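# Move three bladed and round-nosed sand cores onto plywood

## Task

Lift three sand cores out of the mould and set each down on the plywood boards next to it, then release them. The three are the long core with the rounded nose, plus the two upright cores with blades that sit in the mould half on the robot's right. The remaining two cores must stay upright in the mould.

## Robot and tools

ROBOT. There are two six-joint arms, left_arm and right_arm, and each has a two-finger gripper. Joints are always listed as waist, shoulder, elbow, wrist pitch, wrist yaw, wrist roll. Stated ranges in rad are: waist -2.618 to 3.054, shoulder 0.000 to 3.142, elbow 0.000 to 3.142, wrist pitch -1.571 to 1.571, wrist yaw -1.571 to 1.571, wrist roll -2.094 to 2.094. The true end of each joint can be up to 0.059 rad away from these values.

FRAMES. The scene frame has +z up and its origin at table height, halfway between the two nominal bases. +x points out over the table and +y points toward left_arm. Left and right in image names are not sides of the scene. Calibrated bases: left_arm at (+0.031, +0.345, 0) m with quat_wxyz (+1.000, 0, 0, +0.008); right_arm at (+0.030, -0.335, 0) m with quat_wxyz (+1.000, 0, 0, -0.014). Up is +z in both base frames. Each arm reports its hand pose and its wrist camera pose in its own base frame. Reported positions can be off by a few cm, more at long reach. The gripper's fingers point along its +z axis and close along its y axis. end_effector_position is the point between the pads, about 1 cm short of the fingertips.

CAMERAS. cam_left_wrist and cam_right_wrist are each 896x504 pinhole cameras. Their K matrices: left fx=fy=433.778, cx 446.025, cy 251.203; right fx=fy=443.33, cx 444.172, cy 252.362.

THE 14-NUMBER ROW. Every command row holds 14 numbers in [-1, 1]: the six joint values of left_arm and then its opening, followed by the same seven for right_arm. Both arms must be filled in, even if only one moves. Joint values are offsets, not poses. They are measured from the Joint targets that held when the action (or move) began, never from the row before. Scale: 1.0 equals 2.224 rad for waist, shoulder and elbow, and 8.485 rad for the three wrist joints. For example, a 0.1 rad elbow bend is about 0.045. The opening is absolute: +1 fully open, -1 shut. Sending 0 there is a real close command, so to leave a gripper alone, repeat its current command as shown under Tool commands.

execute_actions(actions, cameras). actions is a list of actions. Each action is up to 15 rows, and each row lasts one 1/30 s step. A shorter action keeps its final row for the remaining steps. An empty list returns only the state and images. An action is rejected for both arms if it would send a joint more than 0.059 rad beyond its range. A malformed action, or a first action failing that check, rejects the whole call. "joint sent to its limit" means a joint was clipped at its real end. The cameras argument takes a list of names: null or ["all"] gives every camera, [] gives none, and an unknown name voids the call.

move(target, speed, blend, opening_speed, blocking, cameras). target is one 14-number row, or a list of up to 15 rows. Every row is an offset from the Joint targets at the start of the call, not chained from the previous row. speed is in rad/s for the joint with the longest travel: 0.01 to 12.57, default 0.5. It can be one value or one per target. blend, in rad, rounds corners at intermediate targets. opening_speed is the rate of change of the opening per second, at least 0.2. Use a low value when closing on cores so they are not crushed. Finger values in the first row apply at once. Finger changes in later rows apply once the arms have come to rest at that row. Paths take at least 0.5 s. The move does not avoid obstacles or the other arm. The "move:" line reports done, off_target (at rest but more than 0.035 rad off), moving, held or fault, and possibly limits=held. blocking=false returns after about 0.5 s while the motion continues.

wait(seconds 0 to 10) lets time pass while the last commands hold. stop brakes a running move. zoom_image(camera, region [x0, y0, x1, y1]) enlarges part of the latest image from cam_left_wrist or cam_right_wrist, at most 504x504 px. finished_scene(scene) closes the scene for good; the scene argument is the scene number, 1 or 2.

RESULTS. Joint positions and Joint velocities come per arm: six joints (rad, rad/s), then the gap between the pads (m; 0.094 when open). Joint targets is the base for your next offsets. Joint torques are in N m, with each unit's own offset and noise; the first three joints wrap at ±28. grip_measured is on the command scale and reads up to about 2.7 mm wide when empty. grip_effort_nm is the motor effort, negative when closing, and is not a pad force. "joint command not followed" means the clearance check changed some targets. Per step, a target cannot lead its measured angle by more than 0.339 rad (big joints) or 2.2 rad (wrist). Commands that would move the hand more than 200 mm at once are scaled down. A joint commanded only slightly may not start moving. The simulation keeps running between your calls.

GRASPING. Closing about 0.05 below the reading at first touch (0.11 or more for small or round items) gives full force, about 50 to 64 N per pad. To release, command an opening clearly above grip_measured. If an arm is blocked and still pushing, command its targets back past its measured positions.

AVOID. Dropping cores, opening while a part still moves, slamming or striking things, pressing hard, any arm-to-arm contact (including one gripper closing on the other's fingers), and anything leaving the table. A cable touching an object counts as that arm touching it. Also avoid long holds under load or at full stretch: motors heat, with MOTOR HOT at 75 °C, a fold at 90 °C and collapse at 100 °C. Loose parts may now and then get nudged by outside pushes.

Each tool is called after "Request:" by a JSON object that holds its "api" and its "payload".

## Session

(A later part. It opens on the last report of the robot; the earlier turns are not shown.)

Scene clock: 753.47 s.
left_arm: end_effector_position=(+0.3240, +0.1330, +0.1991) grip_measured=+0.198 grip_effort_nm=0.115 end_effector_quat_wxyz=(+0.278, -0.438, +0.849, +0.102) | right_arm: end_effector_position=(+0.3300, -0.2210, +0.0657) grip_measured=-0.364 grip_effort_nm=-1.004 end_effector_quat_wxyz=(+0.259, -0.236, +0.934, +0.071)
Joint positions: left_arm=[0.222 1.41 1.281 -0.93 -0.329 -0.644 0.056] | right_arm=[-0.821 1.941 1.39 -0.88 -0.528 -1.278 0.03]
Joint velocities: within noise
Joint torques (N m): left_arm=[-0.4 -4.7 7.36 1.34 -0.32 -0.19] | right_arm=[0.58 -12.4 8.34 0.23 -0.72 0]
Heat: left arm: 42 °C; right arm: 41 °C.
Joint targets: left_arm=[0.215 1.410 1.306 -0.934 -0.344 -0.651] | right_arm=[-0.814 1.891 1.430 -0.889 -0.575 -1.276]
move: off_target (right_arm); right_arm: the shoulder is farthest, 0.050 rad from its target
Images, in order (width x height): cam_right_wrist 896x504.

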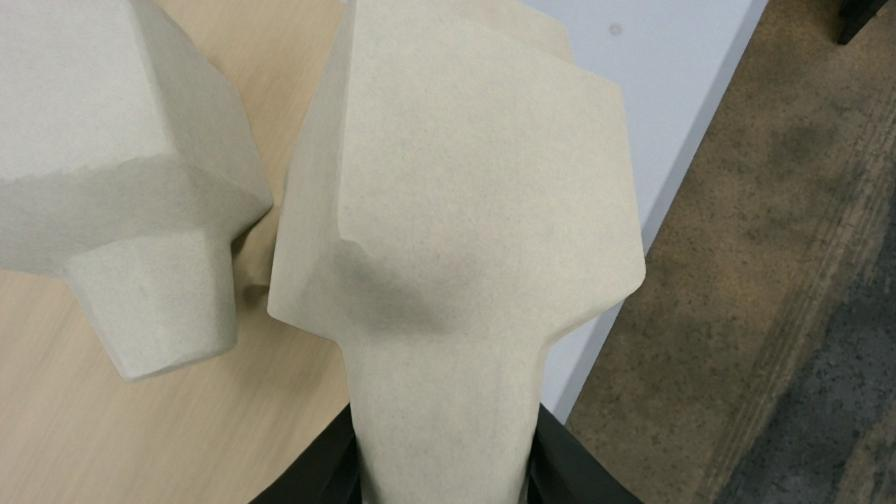

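Request:
{"api": "move", "payload": {"target": [0,0,0,0,0,0,0.2,0,-0.0274,0.1102,-0.0355,0,0,-0.5], "speed": 0.2, "cameras": ["cam_right_wrist"]}}

Scene clock: 774.87 s.
left_arm: end_effector_position=(+0.3240, +0.1330, +0.1991) grip_measured=+0.198 grip_effort_nm=0.120 end_effector_quat_wxyz=(+0.278, -0.438, +0.849, +0.102) | right_arm: end_effector_position=(+0.3270, -0.2192, +0.1463) grip_measured=-0.364 grip_effort_nm=-1.004 end_effector_quat_wxyz=(+0.257, -0.236, +0.935, +0.070)
Joint positions: left_arm=[0.222 1.41 1.281 -0.93 -0.329 -0.644 0.056] | right_arm=[-0.821 1.878 1.633 -1.186 -0.522 -1.278 0.03]
Joint velocities: within noise
Joint torques (N m): left_arm=[-0.46 -4.74 7.35 1.33 -0.32 -0.14] | right_arm=[0.58 -12.04 8.69 0.3 -0.76 -0.02]
Heat: left arm: 42 °C; right arm: 45 °C.
Joint targets: left_arm=[0.215 1.410 1.306 -0.934 -0.344 -0.651] | right_arm=[-0.814 1.830 1.675 -1.190 -0.576 -1.276]
move: off_target (right_arm); right_arm: the wrist yaw is farthest, 0.053 rad from its target
Images, in order (width x height): cam_right_wrist 896x504.

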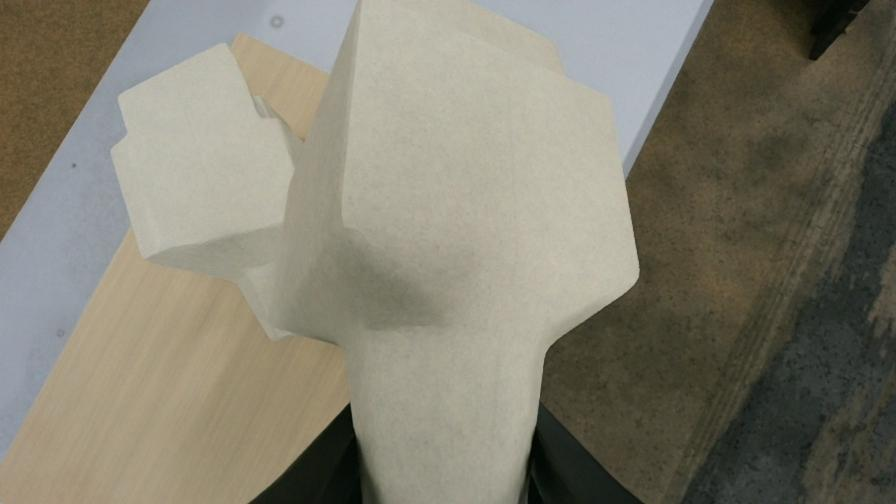

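Request:
{"api": "move", "payload": {"target": [0,0,0,0,0,0,0.2,-0.2127,-0.2833,-0.2990,-0.0035,-0.0171,-0.0812,-0.5], "speed": 0.35, "cameras": ["cam_right_wrist"]}}

Scene clock: 779.73 s.
left_arm: end_effector_position=(+0.3240, +0.1330, +0.1991) grip_measured=+0.198 grip_effort_nm=0.129 end_effector_quat_wxyz=(+0.278, -0.438, +0.849, +0.102) | right_arm: end_effector_position=(+0.1647, -0.1732, +0.1635) grip_measured=-0.364 grip_effort_nm=-1.004 end_effector_quat_wxyz=(+0.312, -0.338, +0.884, -0.085)
Joint positions: left_arm=[0.222 1.41 1.281 -0.93 -0.329 -0.644 0.056] | right_arm=[-1.28 1.224 1.011 -1.212 -0.645 -1.96 0.03]
Joint velocities: within noise
Joint torques (N m): left_arm=[-0.42 -4.78 7.36 1.32 -0.33 -0.14] | right_arm=[-0.68 -4.7 5.2 0.28 -0.99 -0.09]
Heat: left arm: 42 °C; right arm: 45 °C.
Joint targets: left_arm=[0.215 1.410 1.306 -0.934 -0.344 -0.651] | right_arm=[-1.287 1.200 1.010 -1.220 -0.721 -1.965]
move: off_target (right_arm); right_arm: the wrist yaw is farthest, 0.076 rad from its target
Images, in order (width x height): cam_right_wrist 896x504.

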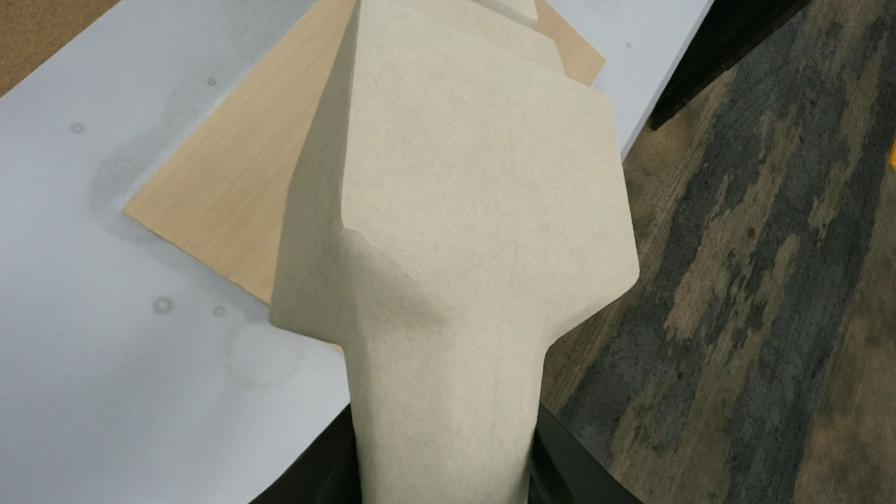

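Request:
{"api": "move", "payload": {"target": [0,0,0,0,0,0,0.2,0.0121,0.0495,-0.1484,0.0495,-0.0040,0.0047,-0.5], "speed": 0.2, "cameras": ["cam_right_wrist"]}}

Scene clock: 794.67 s.
left_arm: end_effector_position=(+0.3240, +0.1330, +0.1991) grip_measured=+0.198 grip_effort_nm=0.125 end_effector_quat_wxyz=(+0.278, -0.438, +0.849, +0.102) | right_arm: end_effector_position=(+0.1707, -0.1685, +0.0702) grip_measured=-0.364 grip_effort_nm=-1.009 end_effector_quat_wxyz=(+0.329, -0.329, +0.883, -0.070)
Joint positions: left_arm=[0.222 1.41 1.281 -0.93 -0.329 -0.644 0.056] | right_arm=[-1.267 1.312 0.681 -0.813 -0.676 -1.936 0.03]
Joint velocities: within noise
Joint torques (N m): left_arm=[-0.4 -4.79 7.36 1.34 -0.34 -0.13] | right_arm=[0.65 -3.18 4.92 0.45 -1.07 0.08]
Heat: left arm: 42 °C; right arm: 41 °C.
Joint targets: left_arm=[0.215 1.410 1.306 -0.934 -0.344 -0.651] | right_arm=[-1.260 1.311 0.680 -0.800 -0.755 -1.925]
move: off_target (right_arm); right_arm: the wrist yaw is farthest, 0.079 rad from its target
Images, in order (width x height): cam_right_wrist 896x504.

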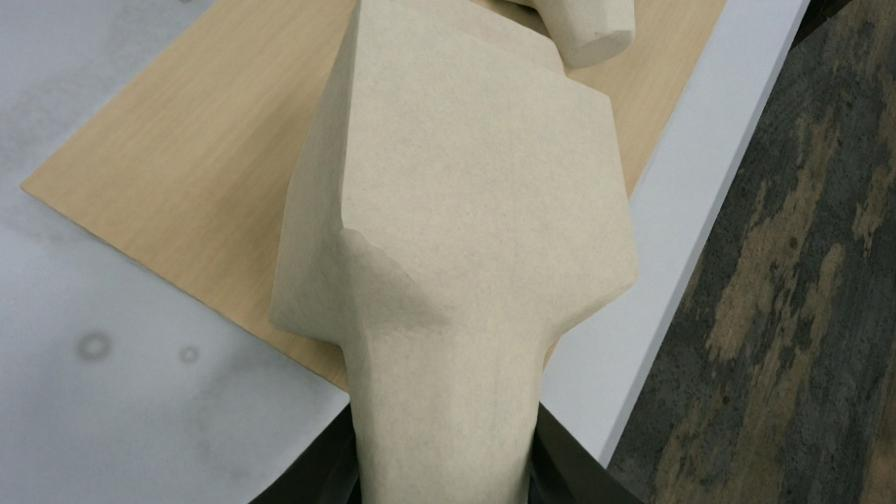

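Request:
{"api": "move", "payload": {"target": [0,0,0,0,0,0,0.2,0,0.0130,-0.0169,0.0078,0,0,-0.5], "speed": 0.06, "cameras": ["cam_right_wrist"]}}

Scene clock: 803.73 s.
left_arm: end_effector_position=(+0.3240, +0.1330, +0.1991) grip_measured=+0.198 grip_effort_nm=0.134 end_effector_quat_wxyz=(+0.278, -0.438, +0.849, +0.102) | right_arm: end_effector_position=(+0.1729, -0.1687, +0.0602) grip_measured=-0.364 grip_effort_nm=-1.004 end_effector_quat_wxyz=(+0.336, -0.327, +0.880, -0.071)
Joint positions: left_arm=[0.222 1.41 1.281 -0.93 -0.329 -0.644 0.056] | right_arm=[-1.267 1.337 0.648 -0.752 -0.691 -1.933 0.03]
Joint velocities: within noise
Joint torques (N m): left_arm=[-0.42 -4.74 7.45 1.34 -0.34 -0.14] | right_arm=[0.68 -3 4.38 0.49 -0.92 0.05]
Heat: left arm: 42 °C; right arm: 39 °C.
Joint targets: left_arm=[0.215 1.410 1.306 -0.934 -0.344 -0.651] | right_arm=[-1.260 1.339 0.642 -0.733 -0.754 -1.925]
move: off_target (right_arm); right_arm: the wrist yaw is farthest, 0.064 rad from its target
Images, in order (width x height): cam_right_wrist 896x504.

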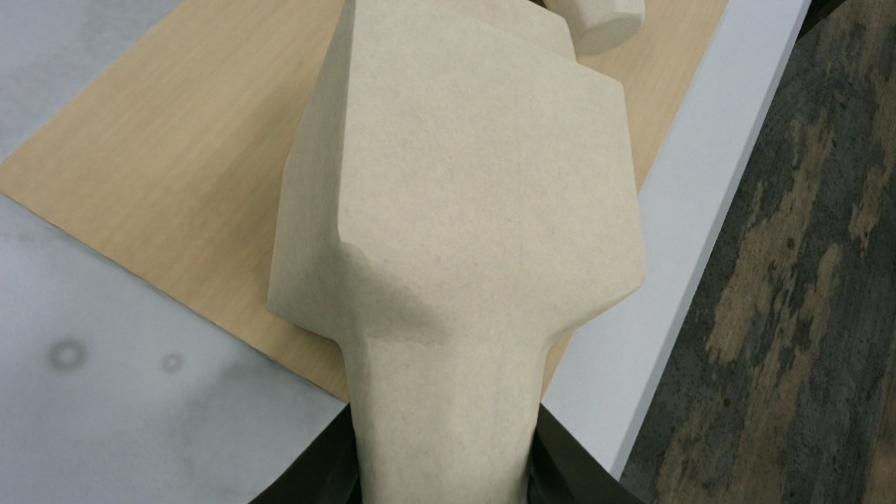

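Request:
{"api": "move", "payload": {"target": [0,0,0,0,0,0,0.2,0,0.0095,-0.0140,0.0058,0,0,-0.5], "speed": 0.06, "cameras": ["cam_right_wrist"]}}

Scene clock: 807.10 s.
left_arm: end_effector_position=(+0.3240, +0.1330, +0.1991) grip_measured=+0.198 grip_effort_nm=0.129 end_effector_quat_wxyz=(+0.278, -0.438, +0.849, +0.102) | right_arm: end_effector_position=(+0.1751, -0.1686, +0.0530) grip_measured=-0.364 grip_effort_nm=-1.004 end_effector_quat_wxyz=(+0.343, -0.326, +0.878, -0.073)
Joint positions: left_arm=[0.222 1.41 1.281 -0.93 -0.329 -0.644 0.056] | right_arm=[-1.267 1.355 0.621 -0.702 -0.706 -1.929 0.03]
Joint velocities: within noise
Joint torques (N m): left_arm=[-0.38 -4.77 7.3 1.33 -0.34 -0.15] | right_arm=[0.66 -2.86 3.99 0.5 -0.8 0.01]
Heat: left arm: 42 °C; right arm: 39 °C.
Joint targets: left_arm=[0.215 1.410 1.306 -0.934 -0.344 -0.651] | right_arm=[-1.260 1.360 0.611 -0.684 -0.754 -1.925]
move: off_target (right_arm); right_arm: the wrist yaw is farthest, 0.048 rad from its target
Images, in order (width x height): cam_right_wrist 896x504.

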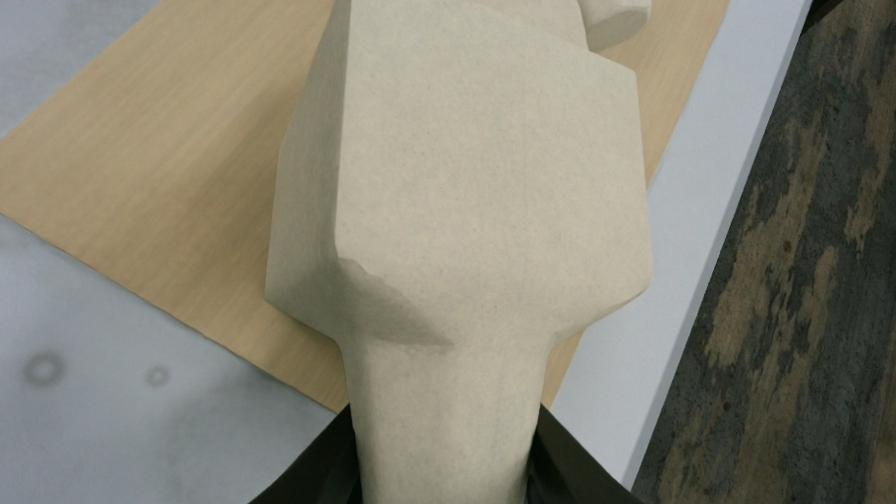

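Request:
{"api": "move", "payload": {"target": [0,0,0,0,0,0,0.2,0,0.0060,-0.0085,0.0036,0,0,-0.5], "speed": 0.06, "cameras": ["cam_right_wrist"]}}

Scene clock: 810.07 s.
left_arm: end_effector_position=(+0.3240, +0.1330, +0.1991) grip_measured=+0.198 grip_effort_nm=0.120 end_effector_quat_wxyz=(+0.278, -0.438, +0.849, +0.102) | right_arm: end_effector_position=(+0.1778, -0.1677, +0.0516) grip_measured=-0.364 grip_effort_nm=-1.004 end_effector_quat_wxyz=(+0.353, -0.325, +0.874, -0.074)
Joint positions: left_arm=[0.222 1.41 1.281 -0.93 -0.329 -0.644 0.056] | right_arm=[-1.267 1.363 0.609 -0.678 -0.728 -1.925 0.03]
Joint velocities: within noise
Joint torques (N m): left_arm=[-0.43 -4.79 7.36 1.36 -0.34 -0.16] | right_arm=[0.66 -2.48 3.52 0.58 -0.55 -0.03]
Heat: left arm: 42 °C; right arm: 39 °C.
Joint targets: left_arm=[0.215 1.410 1.306 -0.934 -0.344 -0.651] | right_arm=[-1.260 1.374 0.592 -0.653 -0.754 -1.925]
move: done
Images, in order (width x height): cam_right_wrist 896x504.

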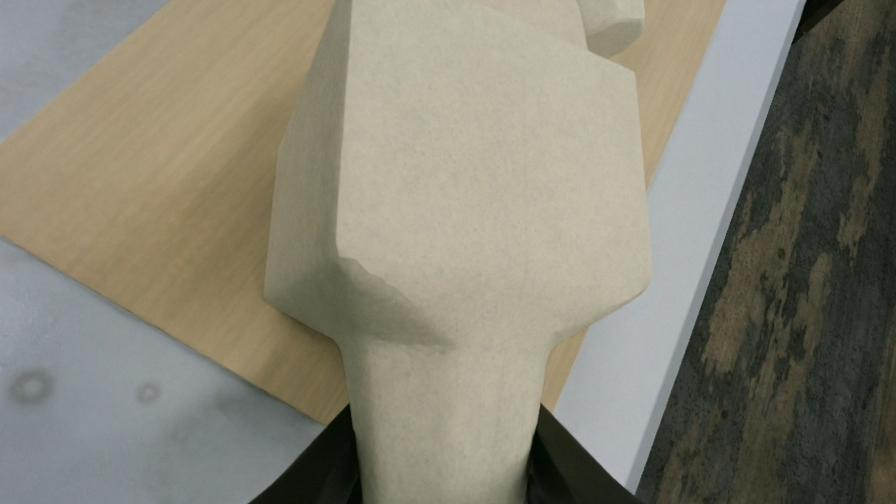

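Request:
{"api": "move", "payload": {"target": [[0,0,0,0,0,0,0.2,0,0,0.0040,-0.0015,-0.0030,0,-0.5],[0,0,0,0,0,0,0.2,0,0,0.0040,-0.0015,-0.0030,0,-0.1]], "speed": 0.06, "opening_speed": 0.25, "cameras": ["cam_right_wrist"]}}

Scene clock: 832.17 s.
left_arm: end_effector_position=(+0.3240, +0.1330, +0.1991) grip_measured=+0.198 grip_effort_nm=0.125 end_effector_quat_wxyz=(+0.278, -0.438, +0.849, +0.102) | right_arm: end_effector_position=(+0.1806, -0.1670, +0.0530) grip_measured=-0.103 grip_effort_nm=0.183 end_effector_quat_wxyz=(+0.362, -0.325, +0.871, -0.074)
Joint positions: left_arm=[0.222 1.41 1.281 -0.93 -0.329 -0.644 0.056] | right_arm=[-1.266 1.368 0.609 -0.672 -0.747 -1.925 0.042]
Joint velocities: within noise
Joint torques (N m): left_arm=[-0.42 -4.71 7.39 1.33 -0.36 -0.18] | right_arm=[0.53 -2.86 4.15 0.39 -0.65 -0.04]
Heat: left arm: 42 °C; right arm: 38 °C.
Joint targets: left_arm=[0.215 1.410 1.306 -0.934 -0.344 -0.651] | right_arm=[-1.260 1.374 0.601 -0.666 -0.780 -1.925]
move: done; target 2's new numbers were sent with right_arm's wrist yaw 0.042 rad from that target
Images, in order (width x height): cam_right_wrist 896x504.

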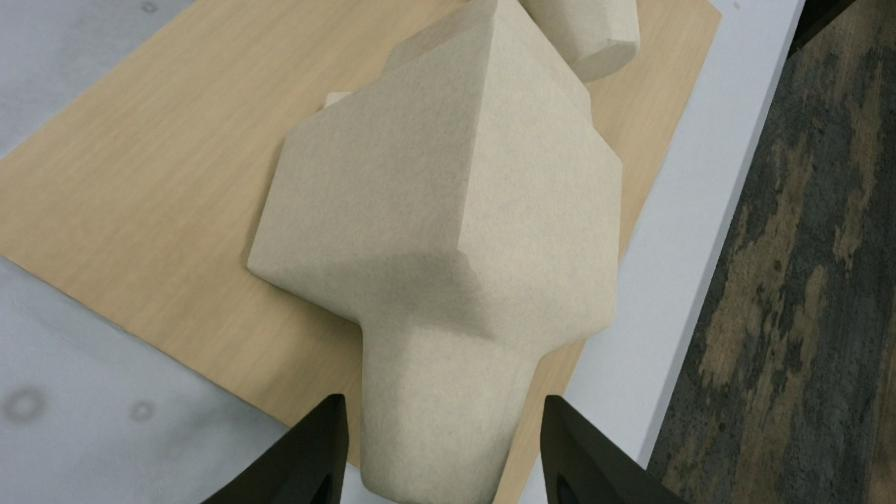

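Request:
{"api": "move", "payload": {"target": [[0,0,0,0,0,0,0.2,0,-0.0540,0.1664,-0.0577,0,0,-0.1],[0,0,0,0,0,0,0.2,0.3417,-0.0423,0.3858,-0.0487,0.0919,0.2269,-0.1]], "speed": [0.2,0.7], "cameras": ["cam_right_wrist"]}}

Request:
{"api": "zoom_image", "payload": {"camera": "cam_right_wrist", "region": [230, 250, 580, 504]}}

Scene clock: 847.60 s.
left_arm: end_effector_position=(+0.3240, +0.1330, +0.1991) grip_measured=+0.198 grip_effort_nm=0.134 end_effector_quat_wxyz=(+0.278, -0.438, +0.849, +0.102) | right_arm: end_effector_position=(+0.2822, -0.1540, +0.2671) grip_measured=-0.103 grip_effort_nm=0.173 end_effector_quat_wxyz=(+0.300, +0.234, +0.922, -0.075)
Joint positions: left_arm=[0.222 1.41 1.281 -0.93 -0.329 -0.644 0.056] | right_arm=[-0.507 1.273 1.428 -1.097 -0.007 -0.007 0.042]
Joint velocities: within noise
Joint torques (N m): left_arm=[-0.4 -4.82 7.34 1.35 -0.32 -0.14] | right_arm=[0.59 -2.88 7.95 1.21 0.08 0.02]
Heat: left arm: 42 °C; right arm: 37 °C.
Joint targets: left_arm=[0.215 1.410 1.306 -0.934 -0.344 -0.651] | right_arm=[-0.500 1.280 1.459 -1.079 0.000 0.000]
move: done
Images, in order (width x height): cam_right_wrist 896x504.

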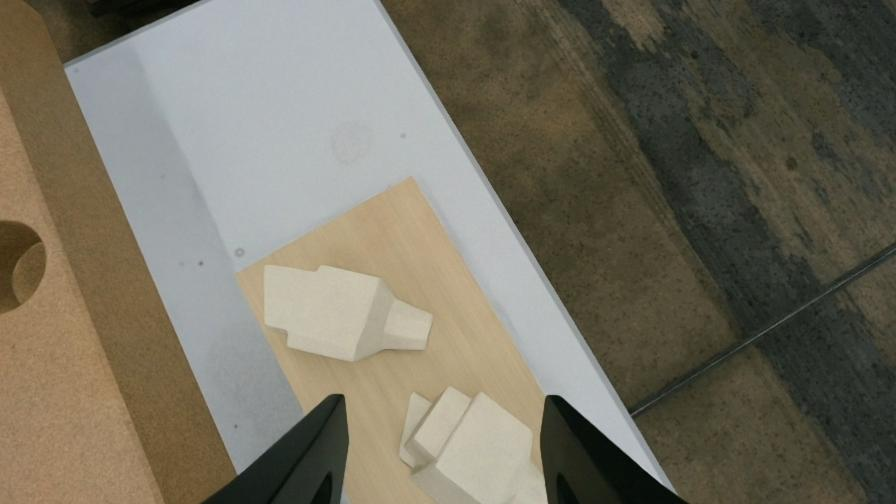

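Scaled by 1.440.

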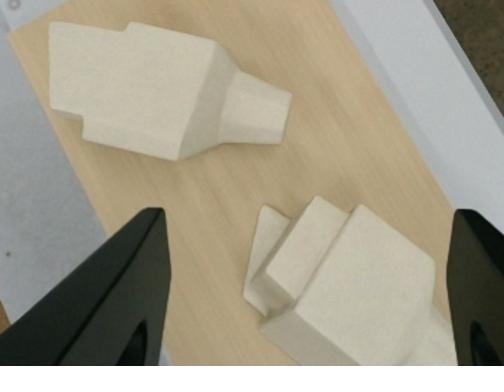

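Request:
{"api": "move", "payload": {"target": [0,0,0,0,0,0,0.2,-0.0225,0.0274,0.1147,-0.0464,0,0,-0.1], "speed": 0.5, "cameras": ["cam_right_wrist"]}}

Request:
{"api": "zoom_image", "payload": {"camera": "cam_right_wrist", "region": [330, 160, 650, 400]}}

Scene clock: 854.03 s.
left_arm: end_effector_position=(+0.3240, +0.1330, +0.1991) grip_measured=+0.198 grip_effort_nm=0.129 end_effector_quat_wxyz=(+0.278, -0.438, +0.849, +0.102) | right_arm: end_effector_position=(+0.2394, -0.1417, +0.2939) grip_measured=-0.103 grip_effort_nm=0.173 end_effector_quat_wxyz=(+0.222, +0.257, +0.939, -0.059)
Joint positions: left_arm=[0.222 1.41 1.281 -0.93 -0.329 -0.644 0.056] | right_arm=[-0.542 1.334 1.686 -1.46 -0.006 -0.006 0.042]
Joint velocities: within noise
Joint torques (N m): left_arm=[-0.4 -4.77 7.34 1.35 -0.35 -0.15] | right_arm=[-0.75 -2.61 7.01 0.71 0.06 0.04]
Heat: left arm: 42 °C; right arm: 37 °C.
Joint targets: left_arm=[0.215 1.410 1.306 -0.934 -0.344 -0.651] | right_arm=[-0.550 1.341 1.714 -1.473 0.000 0.000]
move: done
Images, in order (width x height): cam_right_wrist 896x504.

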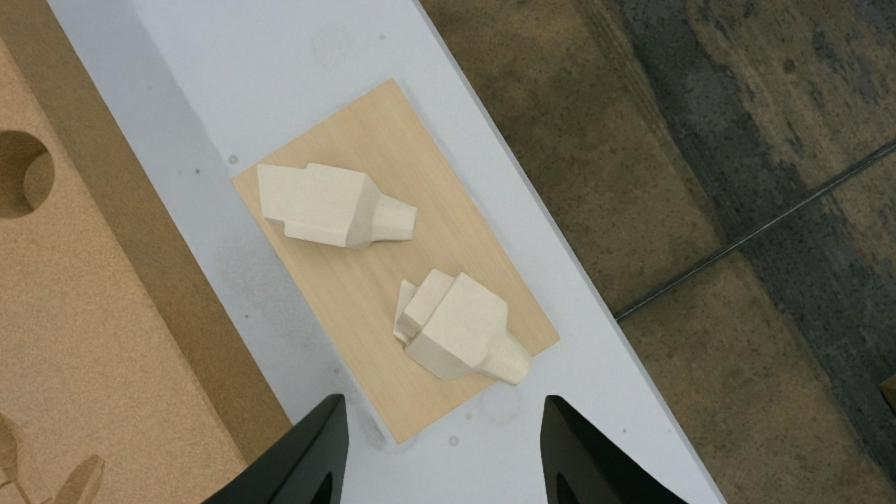

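Scaled by 1.575.

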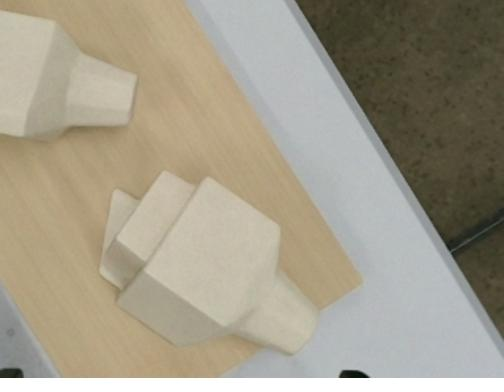

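Request:
{"api": "execute_actions", "payload": {"actions": []}}

Request:
{"api": "zoom_image", "payload": {"camera": "cam_right_wrist", "region": [380, 250, 560, 400]}}

Scene clock: 860.93 s.
left_arm: end_effector_position=(+0.3240, +0.1330, +0.1991) grip_measured=+0.198 grip_effort_nm=0.125 end_effector_quat_wxyz=(+0.278, -0.438, +0.849, +0.102) | right_arm: end_effector_position=(+0.2391, -0.1416, +0.2937) grip_measured=-0.103 grip_effort_nm=0.173 end_effector_quat_wxyz=(+0.221, +0.257, +0.939, -0.059)
Joint positions: left_arm=[0.222 1.41 1.281 -0.93 -0.329 -0.644 0.056] | right_arm=[-0.542 1.334 1.686 -1.461 -0.006 -0.006 0.042]
Joint velocities: within noise
Joint torques (N m): left_arm=[-0.39 -4.82 7.41 1.33 -0.33 -0.15] | right_arm=[-0.65 -2.59 7.02 0.73 0.06 0.04]
Heat: left arm: 42 °C; right arm: 37 °C.
Joint targets: left_arm=[0.215 1.410 1.306 -0.934 -0.344 -0.651] | right_arm=[-0.550 1.341 1.714 -1.473 0.000 0.000]
Tool commands: left_gripper/opening=+0.2 right_gripper/opening=-0.1

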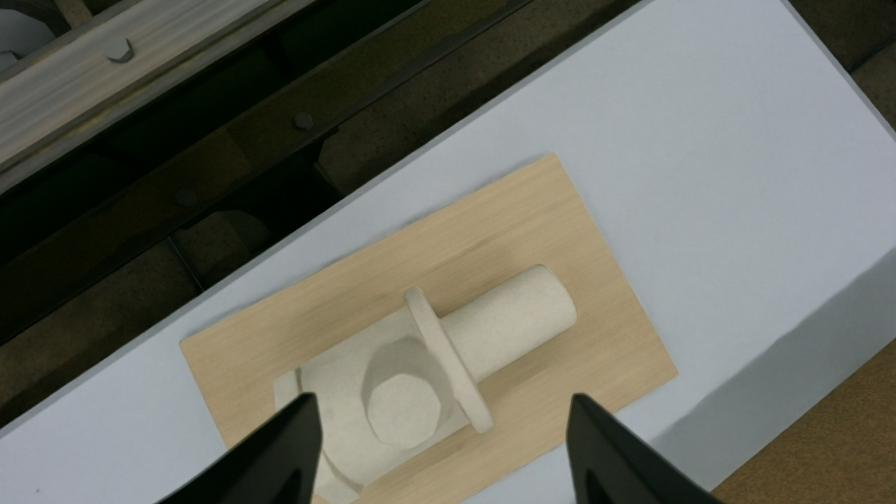

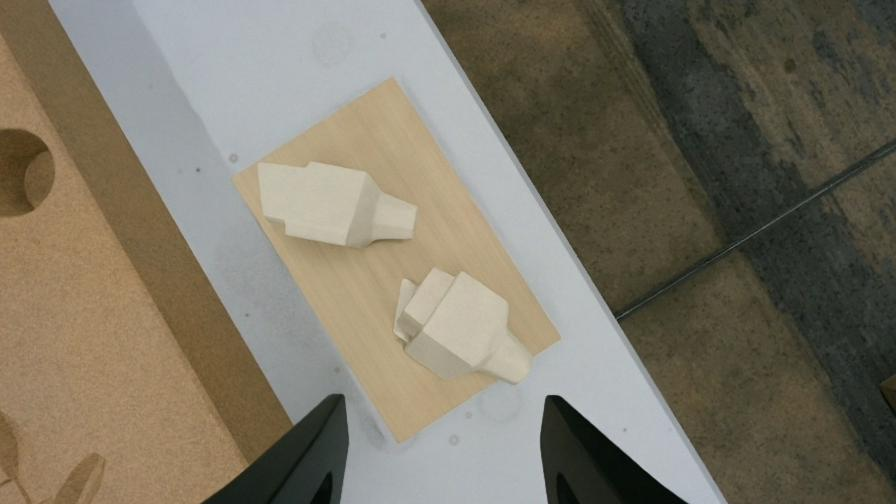

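Scaled by 2.800.

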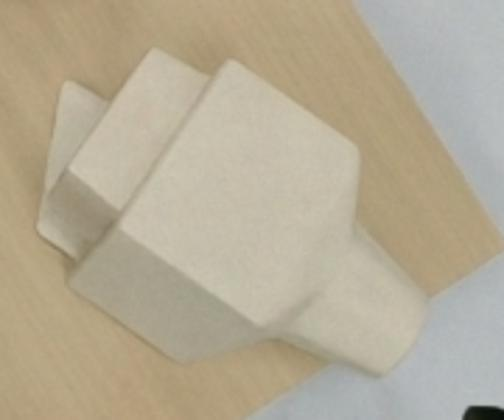

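Request:
{"api": "finished_scene", "payload": {"scene": 2}}

The scene is finished: the task was done.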